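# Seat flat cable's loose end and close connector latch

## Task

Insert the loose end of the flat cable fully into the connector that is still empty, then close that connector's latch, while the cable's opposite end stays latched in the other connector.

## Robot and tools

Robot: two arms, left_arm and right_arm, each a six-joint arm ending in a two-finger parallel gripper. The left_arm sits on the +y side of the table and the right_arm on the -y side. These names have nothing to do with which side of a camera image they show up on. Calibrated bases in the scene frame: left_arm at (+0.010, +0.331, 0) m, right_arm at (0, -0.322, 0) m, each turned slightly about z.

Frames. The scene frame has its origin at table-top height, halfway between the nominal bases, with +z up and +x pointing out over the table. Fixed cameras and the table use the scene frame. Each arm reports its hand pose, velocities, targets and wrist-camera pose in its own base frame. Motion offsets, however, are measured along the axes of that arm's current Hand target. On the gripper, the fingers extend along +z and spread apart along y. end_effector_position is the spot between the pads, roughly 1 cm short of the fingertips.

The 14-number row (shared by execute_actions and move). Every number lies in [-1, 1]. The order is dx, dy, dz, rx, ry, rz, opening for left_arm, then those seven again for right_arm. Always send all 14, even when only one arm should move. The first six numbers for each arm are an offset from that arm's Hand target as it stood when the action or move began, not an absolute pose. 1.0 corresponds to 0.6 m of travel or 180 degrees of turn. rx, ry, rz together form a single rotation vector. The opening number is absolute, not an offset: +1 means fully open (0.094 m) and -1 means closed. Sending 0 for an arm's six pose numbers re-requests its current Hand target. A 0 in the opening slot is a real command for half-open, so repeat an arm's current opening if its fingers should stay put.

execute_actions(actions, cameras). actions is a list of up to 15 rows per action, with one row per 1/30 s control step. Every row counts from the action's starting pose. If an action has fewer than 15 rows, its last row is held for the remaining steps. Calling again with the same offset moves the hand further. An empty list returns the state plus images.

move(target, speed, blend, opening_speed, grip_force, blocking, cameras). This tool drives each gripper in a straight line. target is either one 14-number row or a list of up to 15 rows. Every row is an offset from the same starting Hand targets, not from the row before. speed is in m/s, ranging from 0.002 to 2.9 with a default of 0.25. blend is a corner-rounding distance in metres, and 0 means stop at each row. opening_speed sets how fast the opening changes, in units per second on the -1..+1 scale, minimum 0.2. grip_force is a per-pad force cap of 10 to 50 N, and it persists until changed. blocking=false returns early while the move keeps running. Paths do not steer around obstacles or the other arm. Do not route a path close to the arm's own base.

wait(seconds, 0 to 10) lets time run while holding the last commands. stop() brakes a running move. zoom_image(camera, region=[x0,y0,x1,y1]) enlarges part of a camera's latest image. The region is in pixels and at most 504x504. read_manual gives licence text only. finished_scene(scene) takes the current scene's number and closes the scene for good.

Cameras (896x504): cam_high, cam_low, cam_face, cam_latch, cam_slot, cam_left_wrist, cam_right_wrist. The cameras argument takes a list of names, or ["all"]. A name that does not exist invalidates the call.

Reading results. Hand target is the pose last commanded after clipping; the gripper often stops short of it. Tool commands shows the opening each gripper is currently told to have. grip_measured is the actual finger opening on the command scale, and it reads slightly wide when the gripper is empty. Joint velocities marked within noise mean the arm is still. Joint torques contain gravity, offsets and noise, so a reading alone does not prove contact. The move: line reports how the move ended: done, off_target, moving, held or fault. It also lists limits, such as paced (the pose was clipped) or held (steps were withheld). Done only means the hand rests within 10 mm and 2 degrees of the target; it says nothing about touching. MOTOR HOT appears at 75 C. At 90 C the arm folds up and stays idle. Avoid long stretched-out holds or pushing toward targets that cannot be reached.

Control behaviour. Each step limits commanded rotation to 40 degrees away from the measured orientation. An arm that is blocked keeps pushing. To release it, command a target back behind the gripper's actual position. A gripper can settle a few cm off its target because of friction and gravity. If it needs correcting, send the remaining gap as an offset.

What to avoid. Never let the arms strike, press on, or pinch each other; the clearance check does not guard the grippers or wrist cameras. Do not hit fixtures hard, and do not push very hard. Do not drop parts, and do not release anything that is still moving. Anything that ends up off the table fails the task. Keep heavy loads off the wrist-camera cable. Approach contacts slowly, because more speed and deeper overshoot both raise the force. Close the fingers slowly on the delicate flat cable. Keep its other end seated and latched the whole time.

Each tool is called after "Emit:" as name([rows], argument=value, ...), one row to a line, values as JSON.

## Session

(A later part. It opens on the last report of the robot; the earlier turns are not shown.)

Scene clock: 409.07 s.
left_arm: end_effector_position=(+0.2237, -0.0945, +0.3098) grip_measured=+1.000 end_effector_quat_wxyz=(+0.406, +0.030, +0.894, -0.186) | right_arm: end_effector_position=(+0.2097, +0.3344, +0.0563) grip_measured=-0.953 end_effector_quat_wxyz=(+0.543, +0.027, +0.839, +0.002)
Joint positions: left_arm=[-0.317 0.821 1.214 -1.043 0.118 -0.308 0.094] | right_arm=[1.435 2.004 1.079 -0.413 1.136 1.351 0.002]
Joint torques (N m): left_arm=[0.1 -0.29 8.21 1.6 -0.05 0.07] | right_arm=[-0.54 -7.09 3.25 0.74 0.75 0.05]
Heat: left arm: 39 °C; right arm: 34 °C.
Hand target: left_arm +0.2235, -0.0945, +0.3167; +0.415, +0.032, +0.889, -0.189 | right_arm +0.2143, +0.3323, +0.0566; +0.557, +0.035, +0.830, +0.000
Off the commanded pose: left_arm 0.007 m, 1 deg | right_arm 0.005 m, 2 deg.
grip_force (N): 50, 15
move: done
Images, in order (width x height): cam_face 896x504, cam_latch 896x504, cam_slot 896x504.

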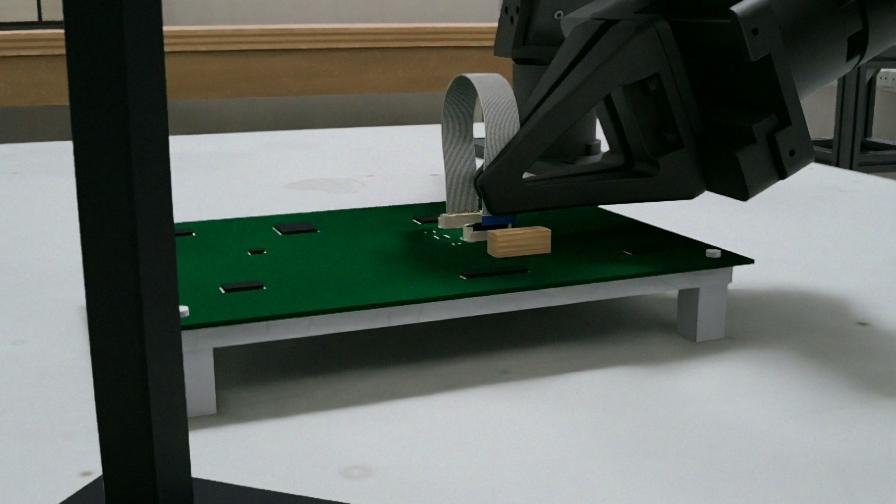

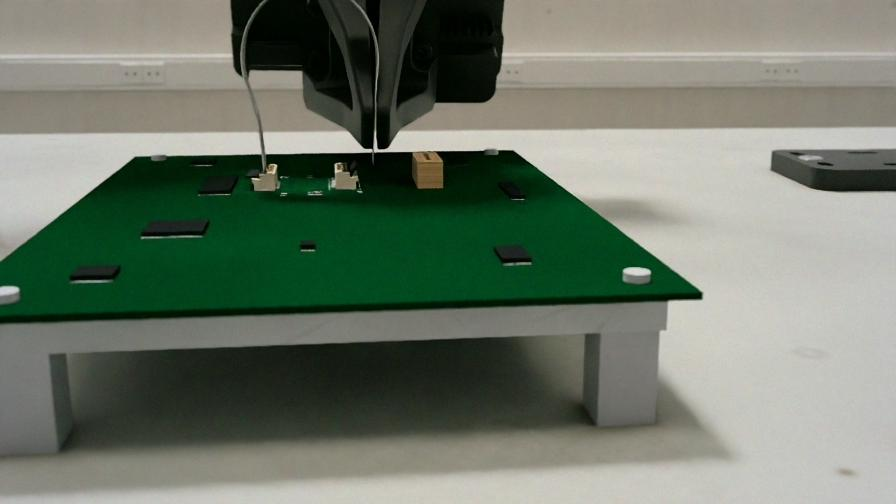

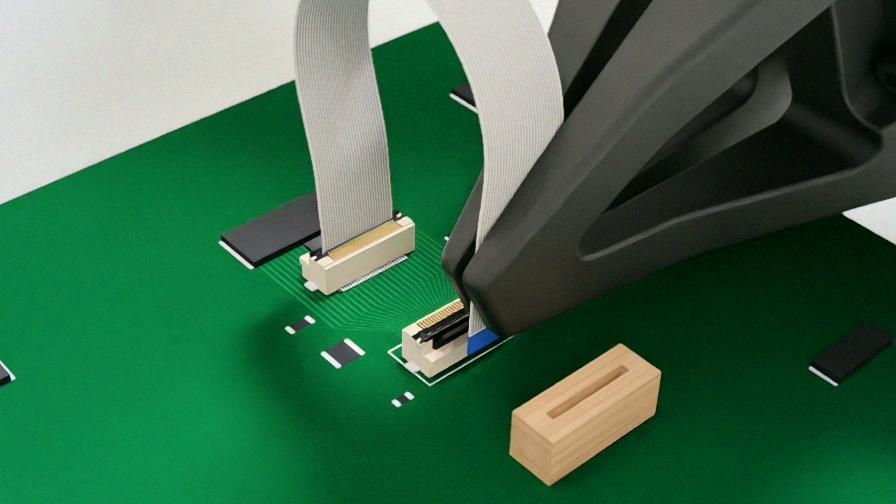

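Emit:
move([
  [0,0,0,0,0,0,1,-0.0291,0.0012,-0.0120,0,0,0,-0.955],
  [0,0,0,0,0,0,1,-0.0297,-0.0088,-0.0116,0,0,0,-0.955],
], speed=0.03, cameras=["cam_latch","cam_slot"])

Emit:
zoom_image(camera="cam_latch", region=[300, 135, 372, 195])

Emit:
zoom_image(camera="cam_slot", region=[380, 240, 540, 390])

Scene clock: 412.77 s.
left_arm: end_effector_position=(+0.2237, -0.0945, +0.3098) grip_measured=+1.000 end_effector_quat_wxyz=(+0.406, +0.030, +0.894, -0.186) | right_arm: end_effector_position=(+0.2090, +0.3293, +0.0582) grip_measured=-0.953 end_effector_quat_wxyz=(+0.542, +0.018, +0.840, -0.010)
Joint positions: left_arm=[-0.317 0.821 1.214 -1.043 0.118 -0.308 0.094] | right_arm=[1.435 1.992 1.073 -0.442 1.136 1.344 0.002]
Joint torques (N m): left_arm=[0.06 -0.21 8.18 1.62 -0.01 0.02] | right_arm=[-0.77 -10.86 3.22 0.5 0.76 0.05]
Heat: left arm: 40 °C; right arm: 34 °C.
Hand target: left_arm +0.2235, -0.0945, +0.3167; +0.415, +0.032, +0.889, -0.189 | right_arm +0.2143, +0.3262, +0.0755; +0.557, +0.035, +0.830, +0.000
Off the commanded pose: left_arm 0.007 m, 1 deg | right_arm 0.018 m, 3 deg.
grip_force (N): 50, 15
move: off_target (right_arm)
Images, in order (width x height): cam_latch 896x504, cam_slot 896x504.

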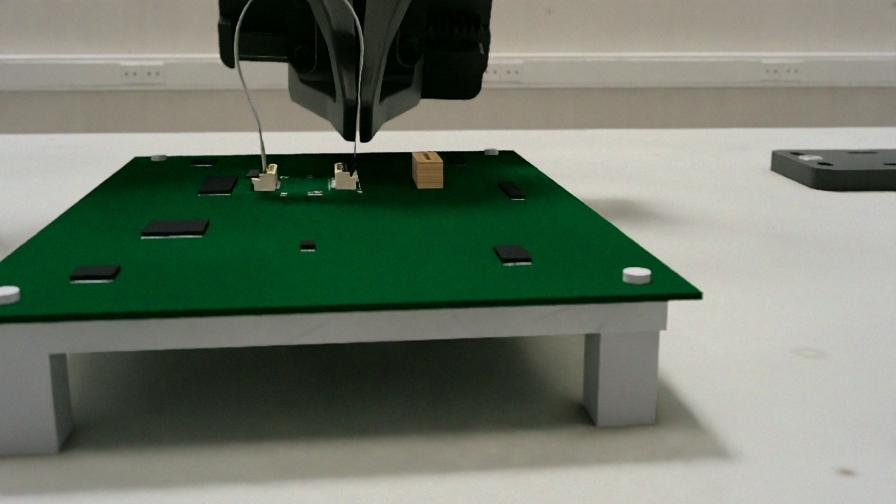

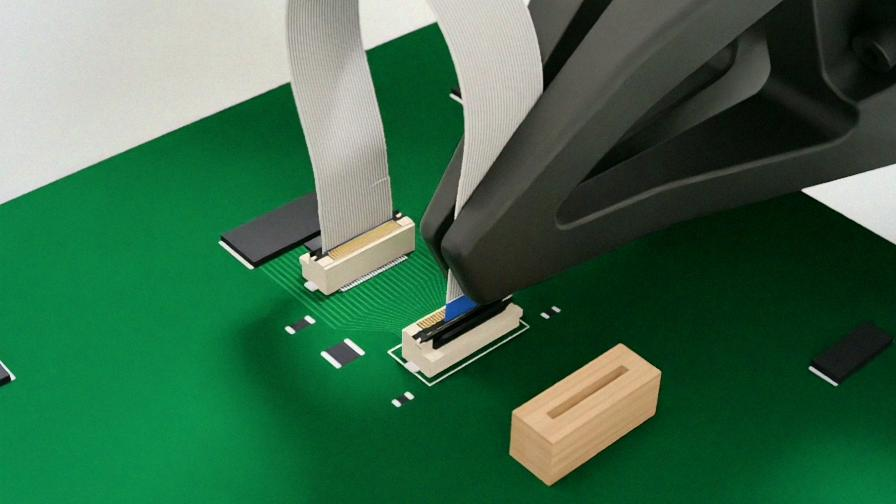

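Scaled by 7.000 from the camera's 896x504 image, which has a finer 1280x720 frame.

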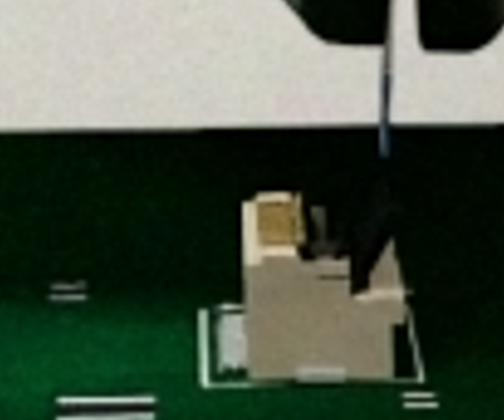

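Scaled by 3.150 from the camera's 896x504 image, which has a finer 1280x720 frame.

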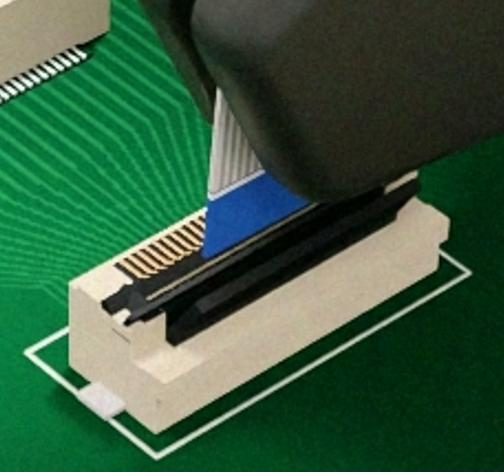

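Emit:
execute_actions(actions=[], cameras=["cam_face"])

Emit:
zoom_image(camera="cam_face", region=[430, 170, 530, 260])

Scene clock: 414.07 s.
left_arm: end_effector_position=(+0.2237, -0.0945, +0.3098) grip_measured=+1.000 end_effector_quat_wxyz=(+0.406, +0.030, +0.894, -0.186) | right_arm: end_effector_position=(+0.2090, +0.3293, +0.0582) grip_measured=-0.953 end_effector_quat_wxyz=(+0.542, +0.018, +0.840, -0.010)
Joint positions: left_arm=[-0.317 0.821 1.214 -1.043 0.118 -0.308 0.094] | right_arm=[1.435 1.992 1.073 -0.442 1.136 1.343 0.002]
Joint velocities: within noise
Joint torques (N m): left_arm=[0.08 -0.25 8.35 1.57 -0.05 0] | right_arm=[-0.77 -10.86 3.23 0.5 0.75 0.04]
Heat: left arm: 40 °C; right arm: 34 °C.
Hand target: left_arm +0.2235, -0.0945, +0.3167; +0.415, +0.032, +0.889, -0.189 | right_arm +0.2143, +0.3262, +0.0755; +0.557, +0.035, +0.830, +0.000
Tool commands: left_gripper/opening=+1.0 right_gripper/opening=-0.955
Off the commanded pose: left_arm 0.007 m, 1 deg | right_arm 0.018 m, 3 deg.
grip_force (N): 50, 15
Images, in order (width x height): cam_face 896x504.

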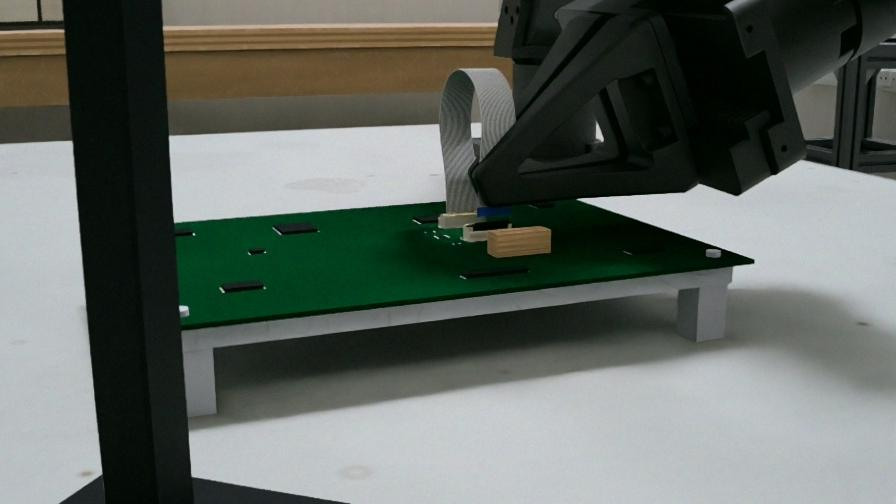

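Scaled by 5.040 from the camera's 896x504 image, which has a finer 1280x720 frame.

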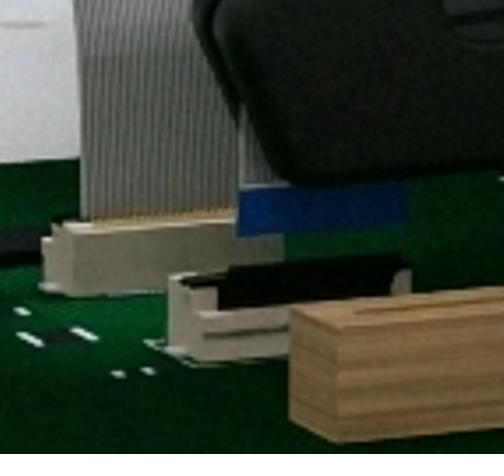

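Emit:
move(target=[0,0,0,0,0,0,1,-0.0008,-0.0041,0.0016,0,0,0,-0.955], speed=0.02, cameras=["cam_latch","cam_slot","cam_face"])

Emit:
zoom_image(camera="cam_latch", region=[300, 135, 372, 195])

Emit:
zoom_image(camera="cam_slot", region=[380, 240, 540, 390])

Emit:
zoom_image(camera="cam_face", region=[430, 170, 530, 260])

Scene clock: 419.43 s.
left_arm: end_effector_position=(+0.2237, -0.0945, +0.3098) grip_measured=+1.000 end_effector_quat_wxyz=(+0.406, +0.030, +0.894, -0.186) | right_arm: end_effector_position=(+0.2102, +0.3247, +0.0581) grip_measured=-0.953 end_effector_quat_wxyz=(+0.542, +0.015, +0.840, -0.015)
Joint positions: left_arm=[-0.317 0.821 1.214 -1.043 0.118 -0.308 0.094] | right_arm=[1.43 1.983 1.059 -0.442 1.136 1.335 0.002]
Joint torques (N m): left_arm=[0.09 -0.25 8.31 1.59 0.01 0.02] | right_arm=[-0.64 -10.81 3.21 0.61 0.74 0.06]
Heat: left arm: 40 °C; right arm: 34 °C.
Hand target: left_arm +0.2235, -0.0945, +0.3167; +0.415, +0.032, +0.889, -0.189 | right_arm +0.2152, +0.3238, +0.0755; +0.557, +0.035, +0.830, +0.000
Off the commanded pose: left_arm 0.007 m, 1 deg | right_arm 0.018 m, 4 deg.
grip_force (N): 50, 15
move: off_target (right_arm)
Images, in order (width x height): cam_face 896x504, cam_latch 896x504, cam_slot 896x504.

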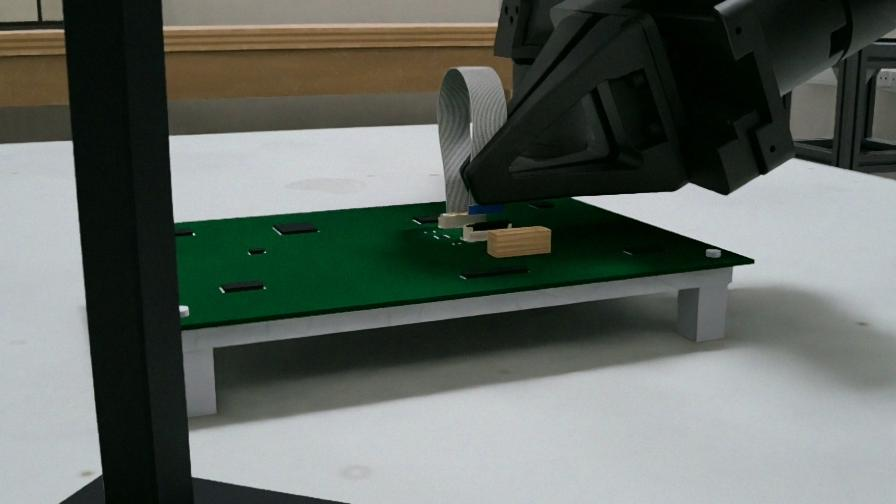

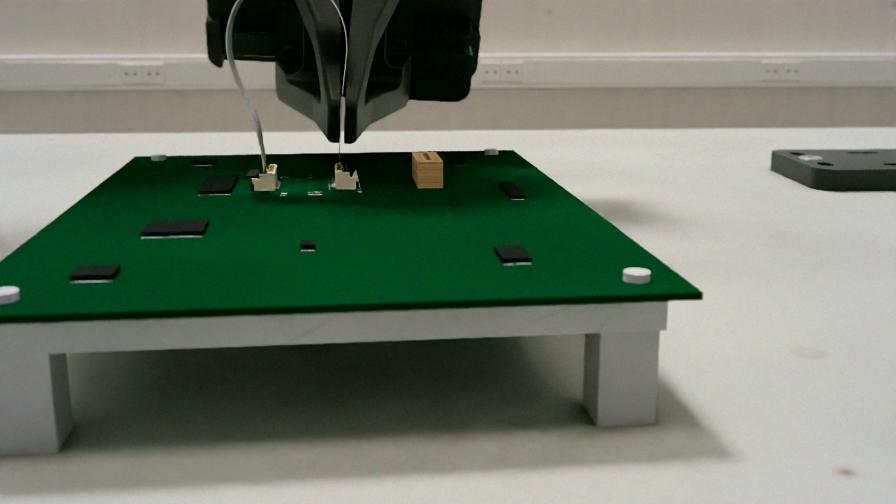

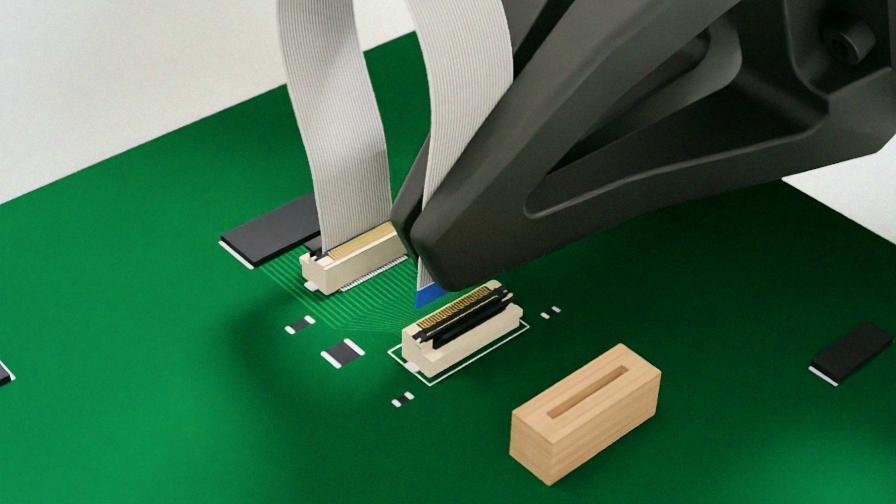

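Scaled by 7.000 from the camera's 896x504 image, which has a finer 1280x720 frame.

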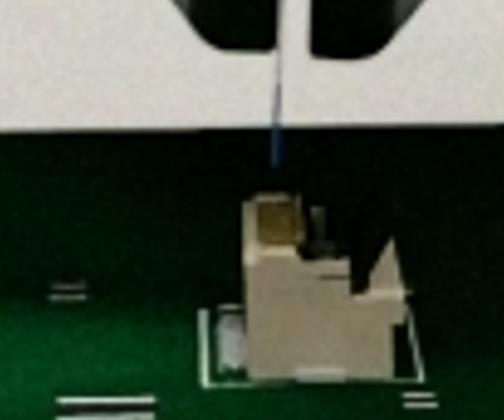

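Scaled by 3.150 from the camera's 896x504 image, which has a finer 1280x720 frame.

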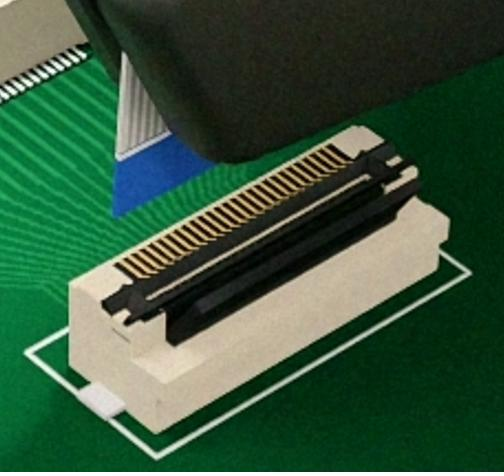

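Scaled by 5.040 from the camera's 896x504 image, which has a finer 1280x720 frame.

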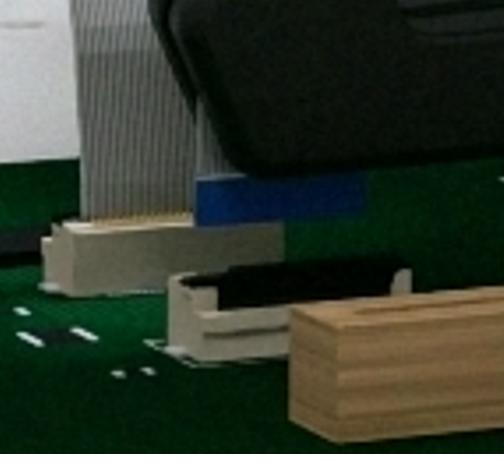

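Emit:
move([
  [0,0,0,0,0,0,1,0.0038,0.0140,-0.0078,0,0,0.02,-0.955],
  [0,0,0,0,0,0,1,0.0038,0.0140,-0.0078,0,0,0,-0.955],
], speed=0.03, cameras=["cam_latch","cam_slot","cam_face"])

Emit:
zoom_image(camera="cam_latch", region=[300, 135, 372, 195])

Emit:
zoom_image(camera="cam_slot", region=[380, 240, 540, 390])

Emit:
zoom_image(camera="cam_face", region=[430, 170, 530, 260])

Scene clock: 425.13 s.
left_arm: end_effector_position=(+0.2237, -0.0945, +0.3098) grip_measured=+1.000 end_effector_quat_wxyz=(+0.406, +0.030, +0.894, -0.186) | right_arm: end_effector_position=(+0.2096, +0.3269, +0.0618) grip_measured=-0.953 end_effector_quat_wxyz=(+0.542, +0.028, +0.840, -0.008)
Joint positions: left_arm=[-0.317 0.821 1.214 -1.043 0.118 -0.308 0.094] | right_arm=[1.433 1.983 1.079 -0.472 1.136 1.375 0.002]
Joint torques (N m): left_arm=[0.05 -0.34 8.18 1.61 -0.01 0.03] | right_arm=[0.61 -8.58 5.56 0.37 0.78 0.04]
Heat: left arm: 40 °C; right arm: 35 °C.
Hand target: left_arm +0.2235, -0.0945, +0.3167; +0.415, +0.032, +0.889, -0.189 | right_arm +0.2105, +0.3325, +0.0755; +0.557, +0.035, +0.830, +0.000
Off the commanded pose: left_arm 0.007 m, 1 deg | right_arm 0.015 m, 2 deg.
grip_force (N): 50, 15
move: off_target (right_arm)
Images, in order (width x height): cam_face 896x504, cam_latch 896x504, cam_slot 896x504.

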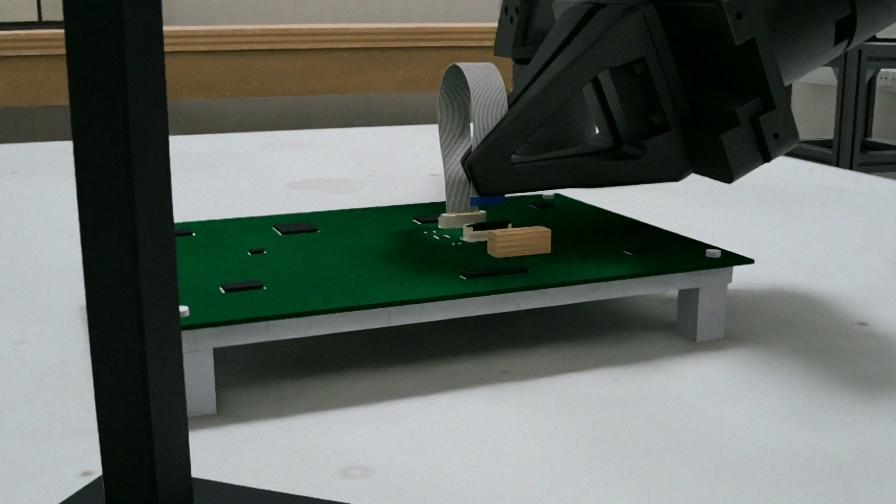

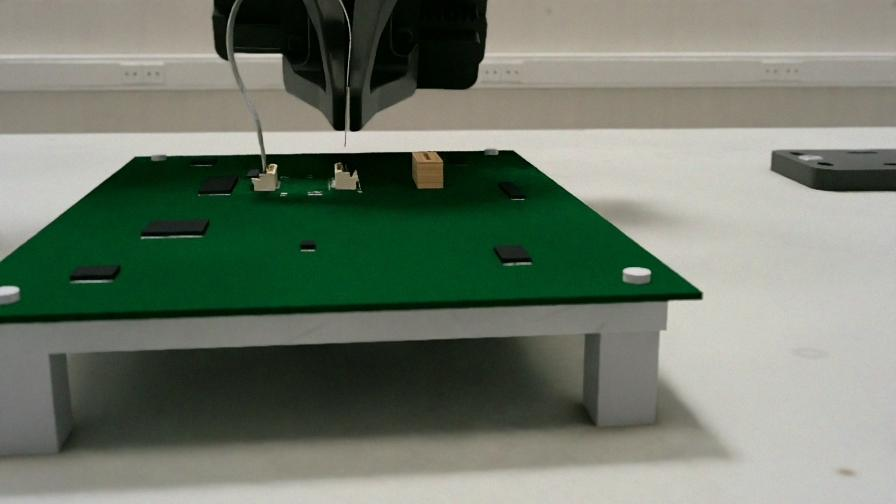

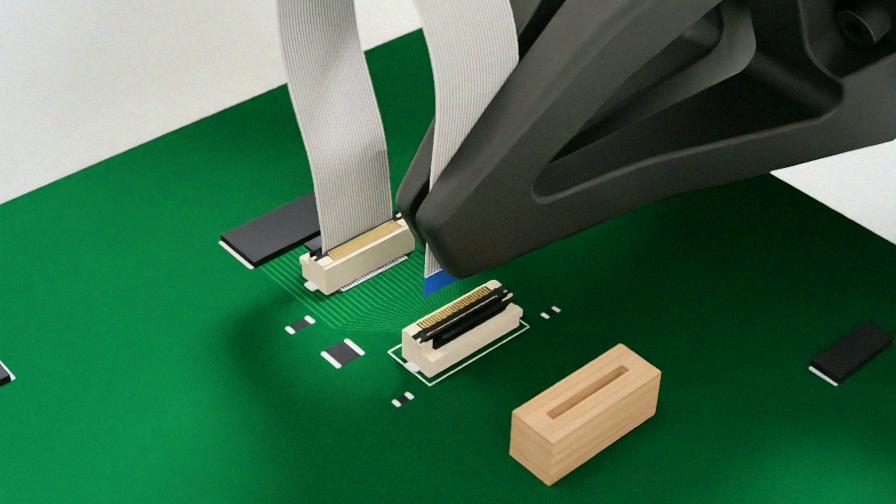

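Scaled by 7.000 from the camera's 896x504 image, which has a finer 1280x720 frame.

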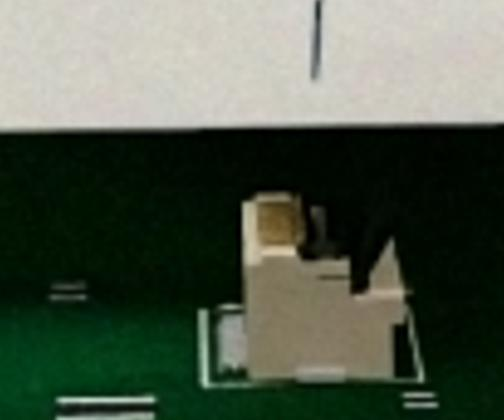

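Scaled by 3.150 from the camera's 896x504 image, which has a finer 1280x720 frame.

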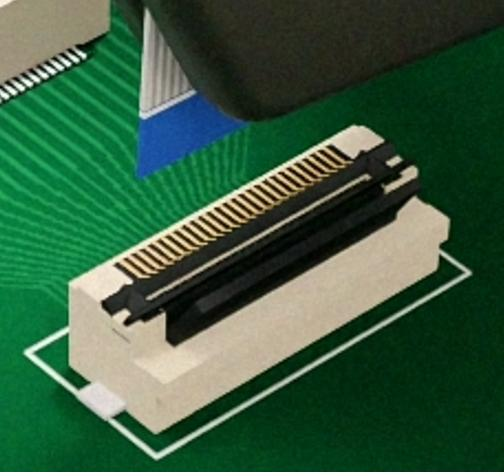

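Scaled by 5.040 from the camera's 896x504 image, which has a finer 1280x720 frame.

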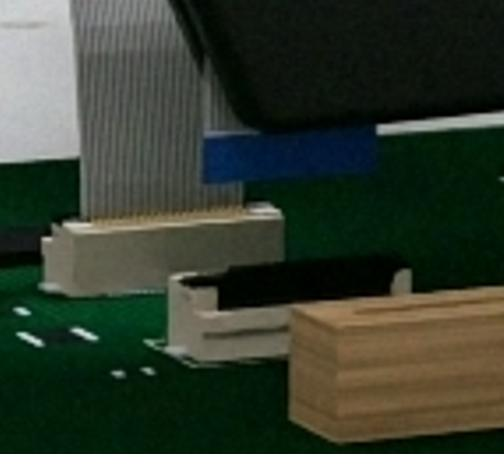

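Emit:
move([
  [0,0,0,0,0,0,1,0.0001,-0.0053,-0.0009,0,0,0.014,-0.955],
  [0,0,0,0,0,0,1,0.0104,-0.0058,0.0033,0,0,0.014,-0.955],
], speed=0.02, cameras=["cam_latch"])

Emit:
zoom_image(camera="cam_latch", region=[300, 135, 372, 195])

Scene clock: 429.93 s.
left_arm: end_effector_position=(+0.2237, -0.0945, +0.3098) grip_measured=+1.000 end_effector_quat_wxyz=(+0.406, +0.030, +0.894, -0.186) | right_arm: end_effector_position=(+0.2096, +0.3269, +0.0618) grip_measured=-0.953 end_effector_quat_wxyz=(+0.542, +0.044, +0.839, +0.002)
Joint positions: left_arm=[-0.317 0.821 1.214 -1.043 0.118 -0.308 0.094] | right_arm=[1.433 1.983 1.079 -0.472 1.136 1.412 0.002]
Joint torques (N m): left_arm=[0.14 -0.27 8.21 1.55 -0.01 0.02] | right_arm=[0.69 -8.1 3.73 0.61 0.78 0.14]
Heat: left arm: 40 °C; right arm: 36 °C.
Hand target: left_arm +0.2235, -0.0945, +0.3167; +0.415, +0.032, +0.889, -0.189 | right_arm +0.2098, +0.3293, +0.0689; +0.557, +0.053, +0.829, +0.013
Off the commanded pose: left_arm 0.007 m, 1 deg | right_arm 0.008 m, 3 deg.
grip_force (N): 50, 15
move: off_target (right_arm)
Images, in order (width x height): cam_latch 896x504.

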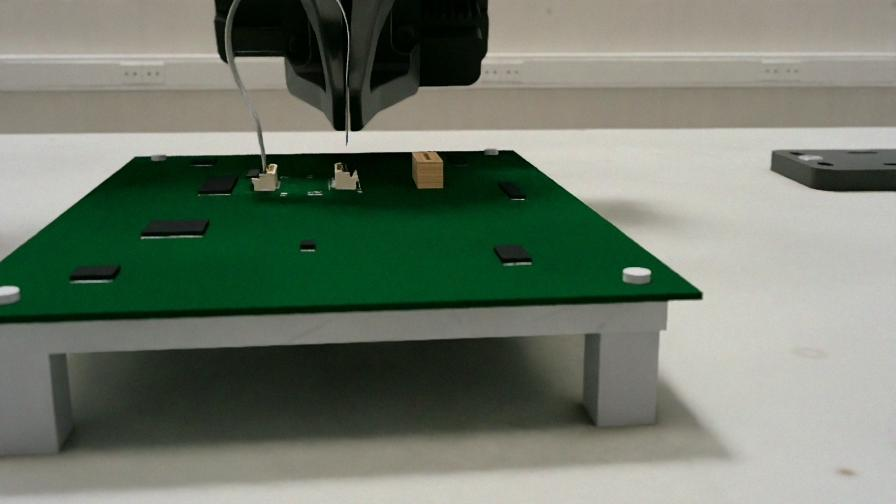

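Scaled by 7.000 from the camera's 896x504 image, which has a finer 1280x720 frame.

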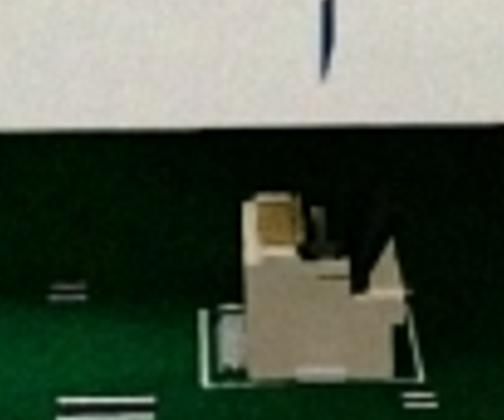

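Emit:
move(target=[0,0,0,0,0,0,1,0.0208,-0.0018,0.0079,0,0,0,-0.955], speed=0.02, cameras=["cam_latch","cam_slot","cam_face"])

Emit:
zoom_image(camera="cam_latch", region=[300, 135, 372, 195])

Emit:
zoom_image(camera="cam_slot", region=[380, 240, 540, 390])

Emit:
zoom_image(camera="cam_face", region=[430, 170, 530, 260])

Scene clock: 432.70 s.
left_arm: end_effector_position=(+0.2237, -0.0945, +0.3098) grip_measured=+1.000 end_effector_quat_wxyz=(+0.406, +0.030, +0.894, -0.186) | right_arm: end_effector_position=(+0.2097, +0.3278, +0.0543) grip_measured=-0.953 end_effector_quat_wxyz=(+0.542, +0.047, +0.839, +0.006)
Joint positions: left_arm=[-0.317 0.821 1.214 -1.043 0.118 -0.308 0.094] | right_arm=[1.433 2.002 1.069 -0.436 1.136 1.416 0.002]
Joint torques (N m): left_arm=[0.03 -0.23 8.31 1.59 0 0.03] | right_arm=[0.77 -7.09 3.21 0.7 0.77 0.14]
Heat: left arm: 40 °C; right arm: 36 °C.
Hand target: left_arm +0.2235, -0.0945, +0.3167; +0.415, +0.032, +0.889, -0.189 | right_arm +0.2094, +0.3293, +0.0555; +0.557, +0.053, +0.829, +0.012
Off the commanded pose: left_arm 0.007 m, 1 deg | right_arm 0.002 m, 2 deg.
grip_force (N): 50, 15
move: done
Images, in order (width x height): cam_face 896x504, cam_latch 896x504, cam_slot 896x504.

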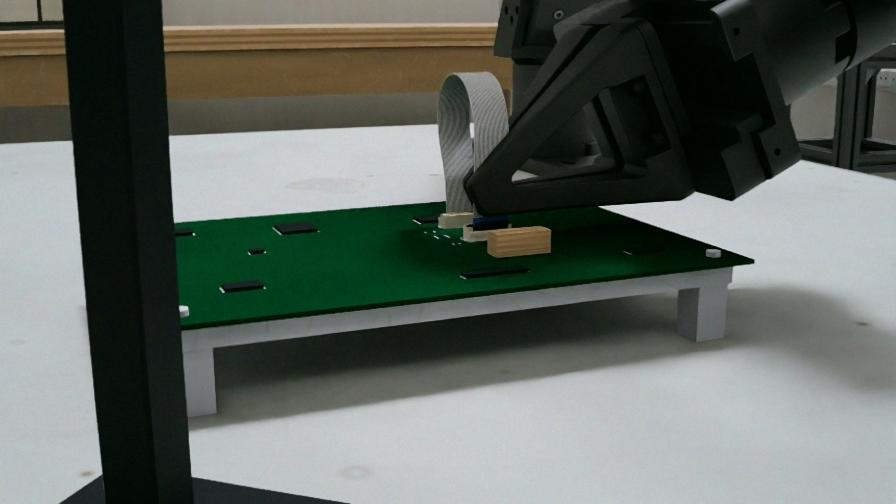

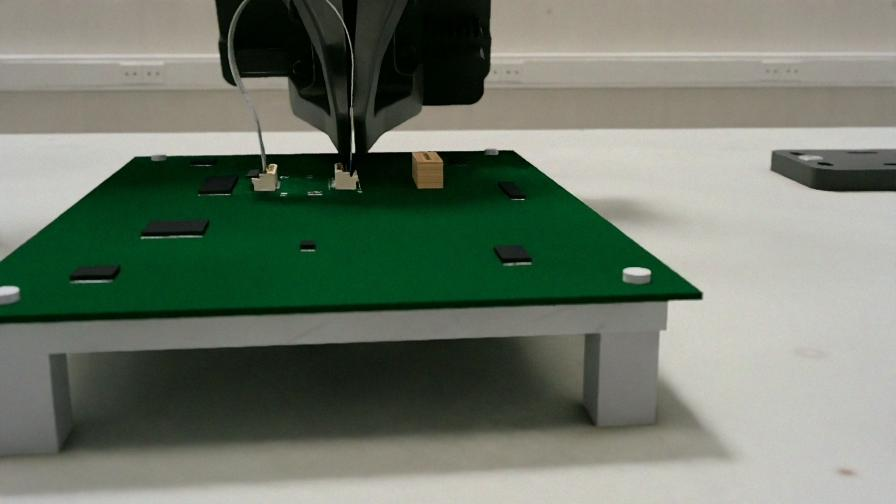

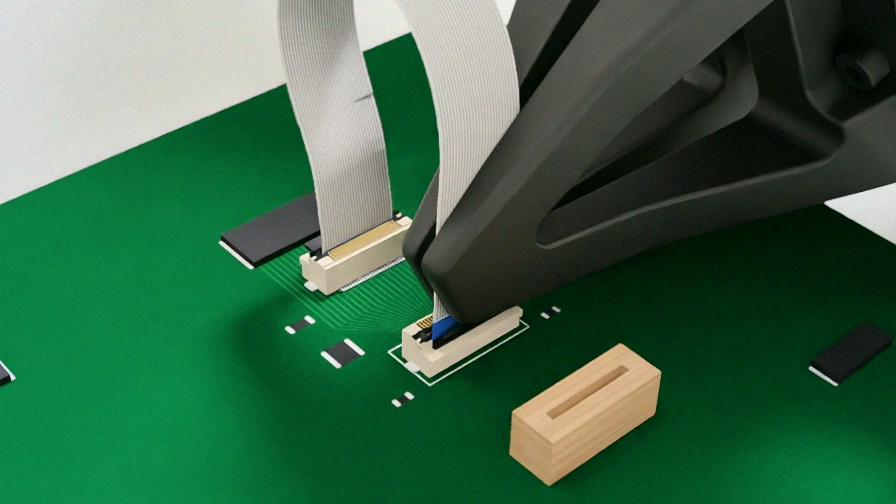

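Scaled by 7.000 from the camera's 896x504 image, which has a finer 1280x720 frame.

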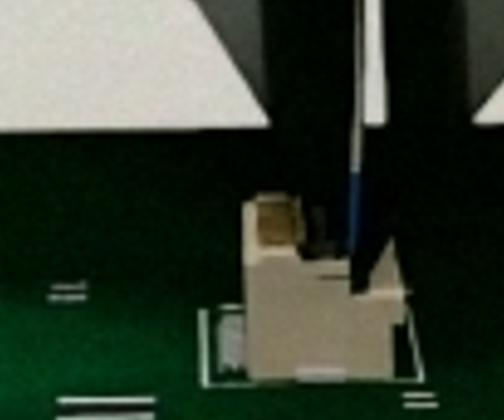

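Scaled by 3.150 from the camera's 896x504 image, which has a finer 1280x720 frame.

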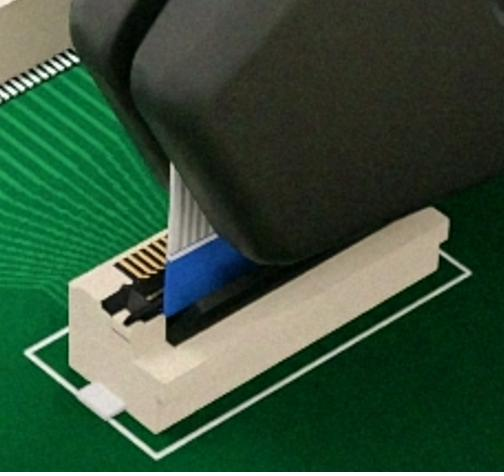

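Scaled by 5.040 from the camera's 896x504 image, which has a finer 1280x720 frame.

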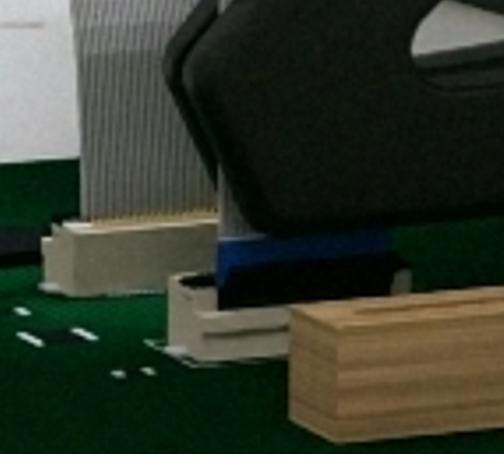

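Emit:
move([
  [0,0,0,0,0,0,1,-0.0154,0.0013,-0.0063,0,0,0,-0.955],
  [0,0,0,0,0,0,1,-0.0231,0.0020,-0.0095,0,0,-0.03,-0.955],
], blend=[0.005,0], speed=0.03, cameras=["cam_latch","cam_slot"])

Emit:
zoom_image(camera="cam_latch", region=[300, 135, 372, 195])

Emit:
zoom_image(camera="cam_slot", region=[380, 240, 540, 390])

Scene clock: 439.17 s.
left_arm: end_effector_position=(+0.2237, -0.0945, +0.3098) grip_measured=+1.000 end_effector_quat_wxyz=(+0.406, +0.030, +0.894, -0.186) | right_arm: end_effector_position=(+0.2088, +0.3262, +0.0539) grip_measured=-0.953 end_effector_quat_wxyz=(+0.541, +0.006, +0.841, -0.023)
Joint positions: left_arm=[-0.317 0.821 1.214 -1.043 0.118 -0.308 0.094] | right_arm=[1.435 2.002 1.069 -0.45 1.136 1.329 0.002]
Joint torques (N m): left_arm=[0.16 -0.2 8.32 1.58 -0.03 0.05] | right_arm=[0.57 -9.81 4.57 0.34 0.79 0.03]
Heat: left arm: 40 °C; right arm: 35 °C.
Hand target: left_arm +0.2235, -0.0945, +0.3167; +0.415, +0.032, +0.889, -0.189 | right_arm +0.2094, +0.3292, +0.0705; +0.557, +0.014, +0.830, -0.014
Off the commanded pose: left_arm 0.007 m, 1 deg | right_arm 0.017 m, 3 deg.
grip_force (N): 50, 15
move: off_target (right_arm)
Images, in order (width x height): cam_latch 896x504, cam_slot 896x504.

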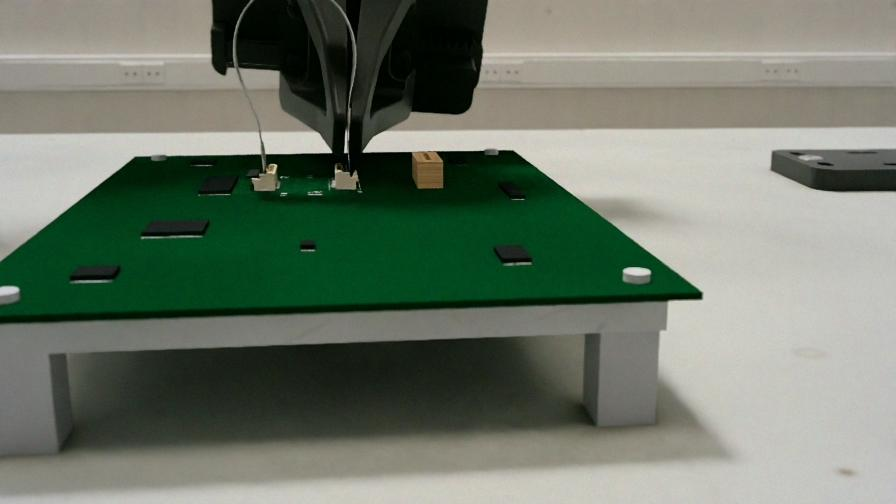

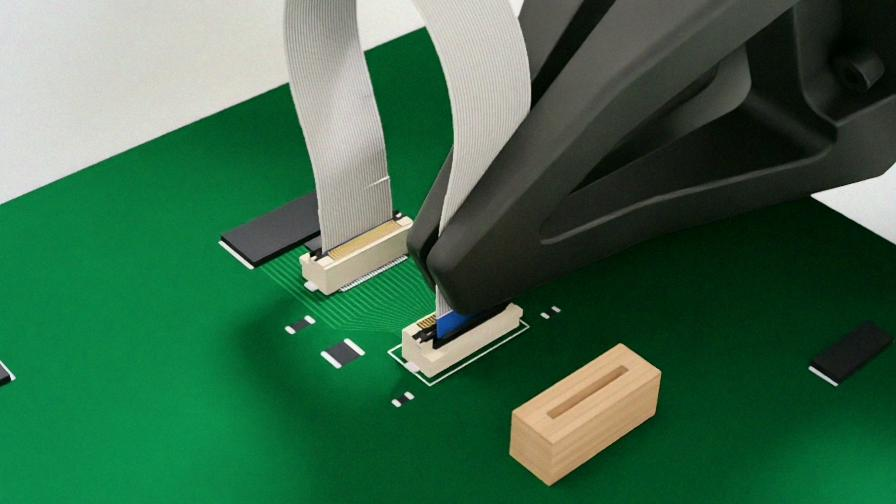

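Scaled by 7.000 from the camera's 896x504 image, which has a finer 1280x720 frame.

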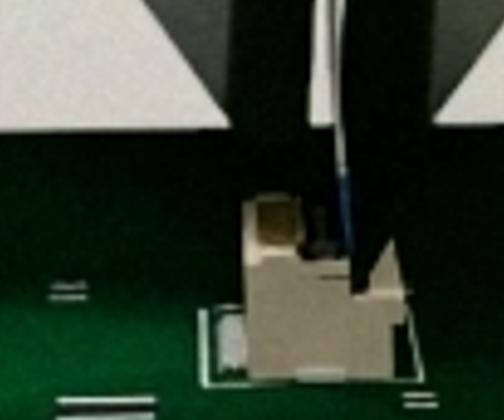

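Scaled by 3.150 from the camera's 896x504 image, which has a finer 1280x720 frame.

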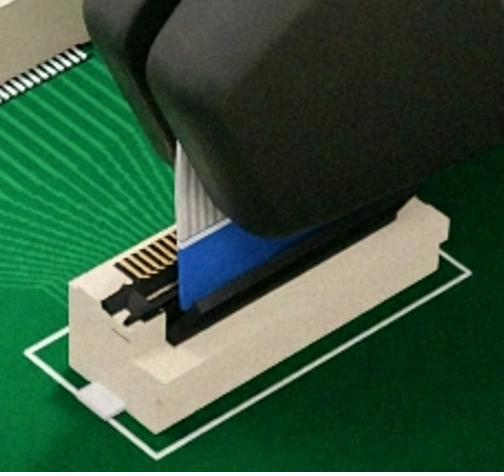

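Emit:
move(target=[0,0,0,0,0,0,1,-0.0069,0,-0.0028,0,0,0,-0.955], speed=0.05, cameras=["cam_latch","cam_slot"])

Scene clock: 447.43 s.
left_arm: end_effector_position=(+0.2237, -0.0945, +0.3098) grip_measured=+1.000 end_effector_quat_wxyz=(+0.406, +0.030, +0.894, -0.186) | right_arm: end_effector_position=(+0.2087, +0.3254, +0.0538) grip_measured=-0.953 end_effector_quat_wxyz=(+0.541, +0.004, +0.841, -0.026)
Joint positions: left_arm=[-0.317 0.821 1.214 -1.043 0.118 -0.308 0.094] | right_arm=[1.435 2.002 1.069 -0.456 1.136 1.328 0.002]
Joint torques (N m): left_arm=[0.21 -0.18 8.21 1.6 -0.05 0.02] | right_arm=[0.54 -10.65 5.03 0.25 0.79 0.04]
Heat: left arm: 40 °C; right arm: 35 °C.
Hand target: left_arm +0.2235, -0.0945, +0.3167; +0.415, +0.032, +0.889, -0.189 | right_arm +0.2095, +0.3293, +0.0750; +0.557, +0.014, +0.830, -0.014
Off the commanded pose: left_arm 0.007 m, 1 deg | right_arm 0.022 m, 3 deg.
grip_force (N): 50, 15
move: off_target (right_arm)
Images, in order (width x height): cam_latch 896x504, cam_slot 896x504.

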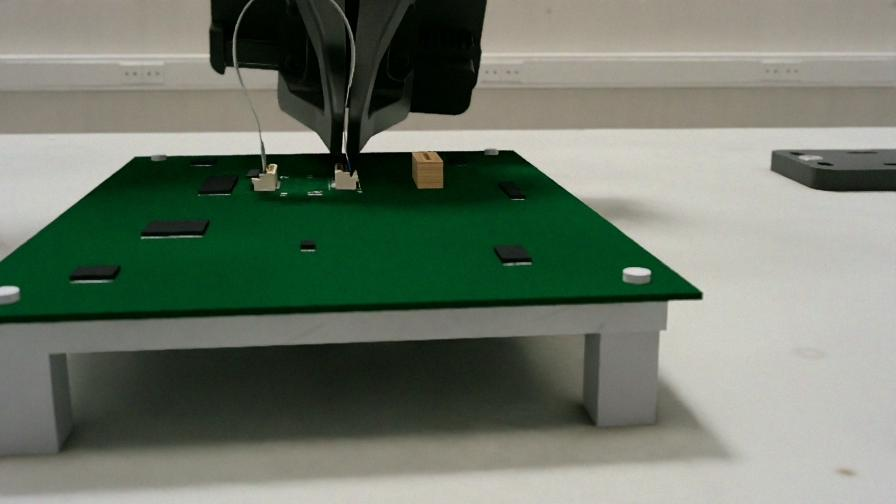

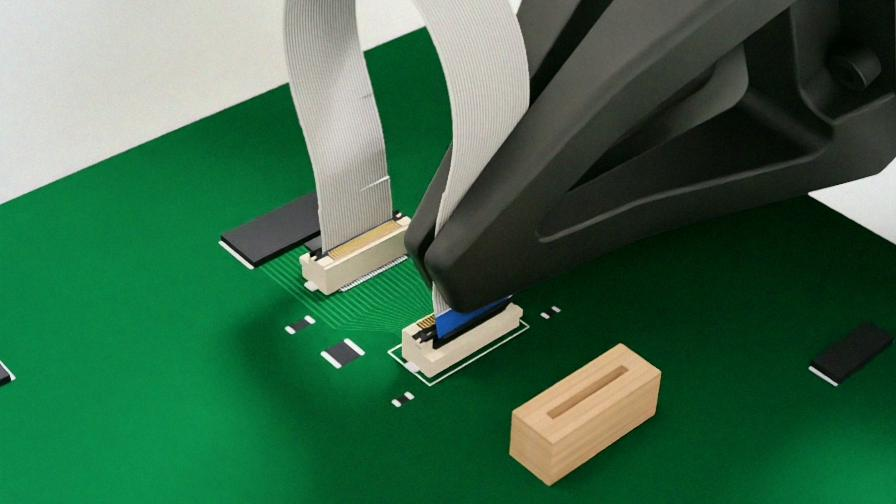

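Emit:
move(target=[0,0,0,0,0,0,1,-0.0062,0,-0.0025,0,0,0.008,-0.955], speed=0.05)

Emit:
move(target=[0,0,0,0,0,0,1,0,0,0,0,0,0,-0.955], speed=0.05, cameras=["cam_latch","cam_slot"])

Scene clock: 449.57 s.
left_arm: end_effector_position=(+0.2237, -0.0945, +0.3098) grip_measured=+1.000 end_effector_quat_wxyz=(+0.406, +0.030, +0.894, -0.186) | right_arm: end_effector_position=(+0.2083, +0.3226, +0.0556) grip_measured=-0.953 end_effector_quat_wxyz=(+0.540, +0.005, +0.841, -0.029)
Joint positions: left_arm=[-0.317 0.821 1.214 -1.043 0.118 -0.308 0.094] | right_arm=[1.435 1.995 1.071 -0.482 1.136 1.342 0.002]
Joint torques (N m): left_arm=[0.01 -0.34 8.4 1.61 -0.01 0.04] | right_arm=[0.54 -10.85 5.34 0.33 0.78 0.16]
Heat: left arm: 40 °C; right arm: 36 °C.
Hand target: left_arm +0.2235, -0.0945, +0.3167; +0.415, +0.032, +0.889, -0.189 | right_arm +0.2095, +0.3294, +0.0790; +0.557, +0.024, +0.830, -0.007
Off the commanded pose: left_arm 0.007 m, 1 deg | right_arm 0.024 m, 4 deg.
grip_force (N): 50, 15
move: off_target (right_arm)

Scene clock: 450.07 s.
left_arm: end_effector_position=(+0.2237, -0.0945, +0.3098) grip_measured=+1.000 end_effector_quat_wxyz=(+0.406, +0.030, +0.894, -0.186) | right_arm: end_effector_position=(+0.2083, +0.3223, +0.0555) grip_measured=-0.953 end_effector_quat_wxyz=(+0.540, +0.005, +0.841, -0.030)
Joint positions: left_arm=[-0.317 0.821 1.214 -1.043 0.118 -0.308 0.094] | right_arm=[1.435 1.995 1.071 -0.484 1.136 1.343 0.002]
Joint torques (N m): left_arm=[0.03 -0.32 8.34 1.57 -0.02 0.04] | right_arm=[0.55 -10.84 5.35 0.33 0.78 0.15]
Heat: left arm: 40 °C; right arm: 36 °C.
Hand target: left_arm +0.2235, -0.0945, +0.3167; +0.415, +0.032, +0.889, -0.189 | right_arm +0.2095, +0.3294, +0.0790; +0.557, +0.024, +0.830, -0.007
Off the commanded pose: left_arm 0.007 m, 1 deg | right_arm 0.025 m, 4 deg.
grip_force (N): 50, 15
move: off_target (right_arm)
Images, in order (width x height): cam_latch 896x504, cam_slot 896x504.

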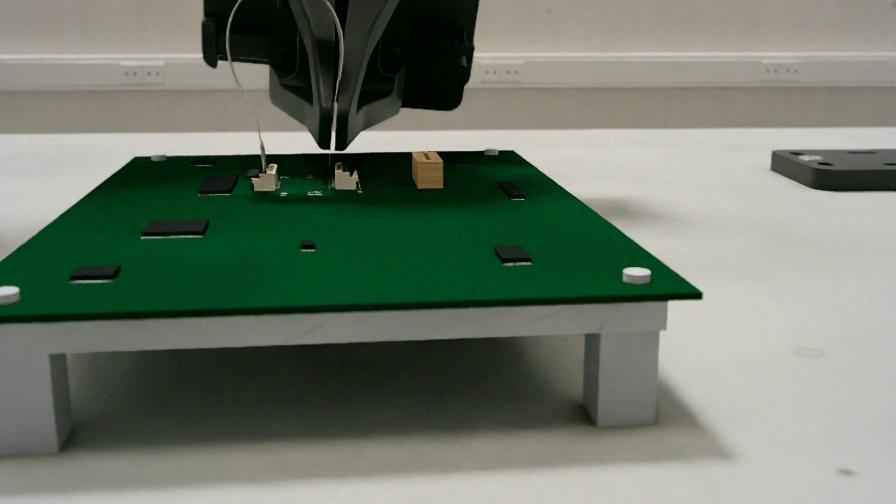

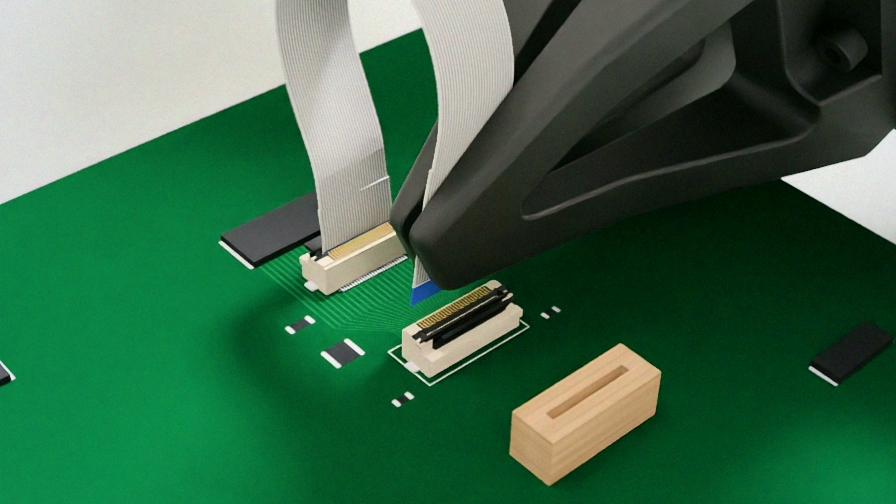

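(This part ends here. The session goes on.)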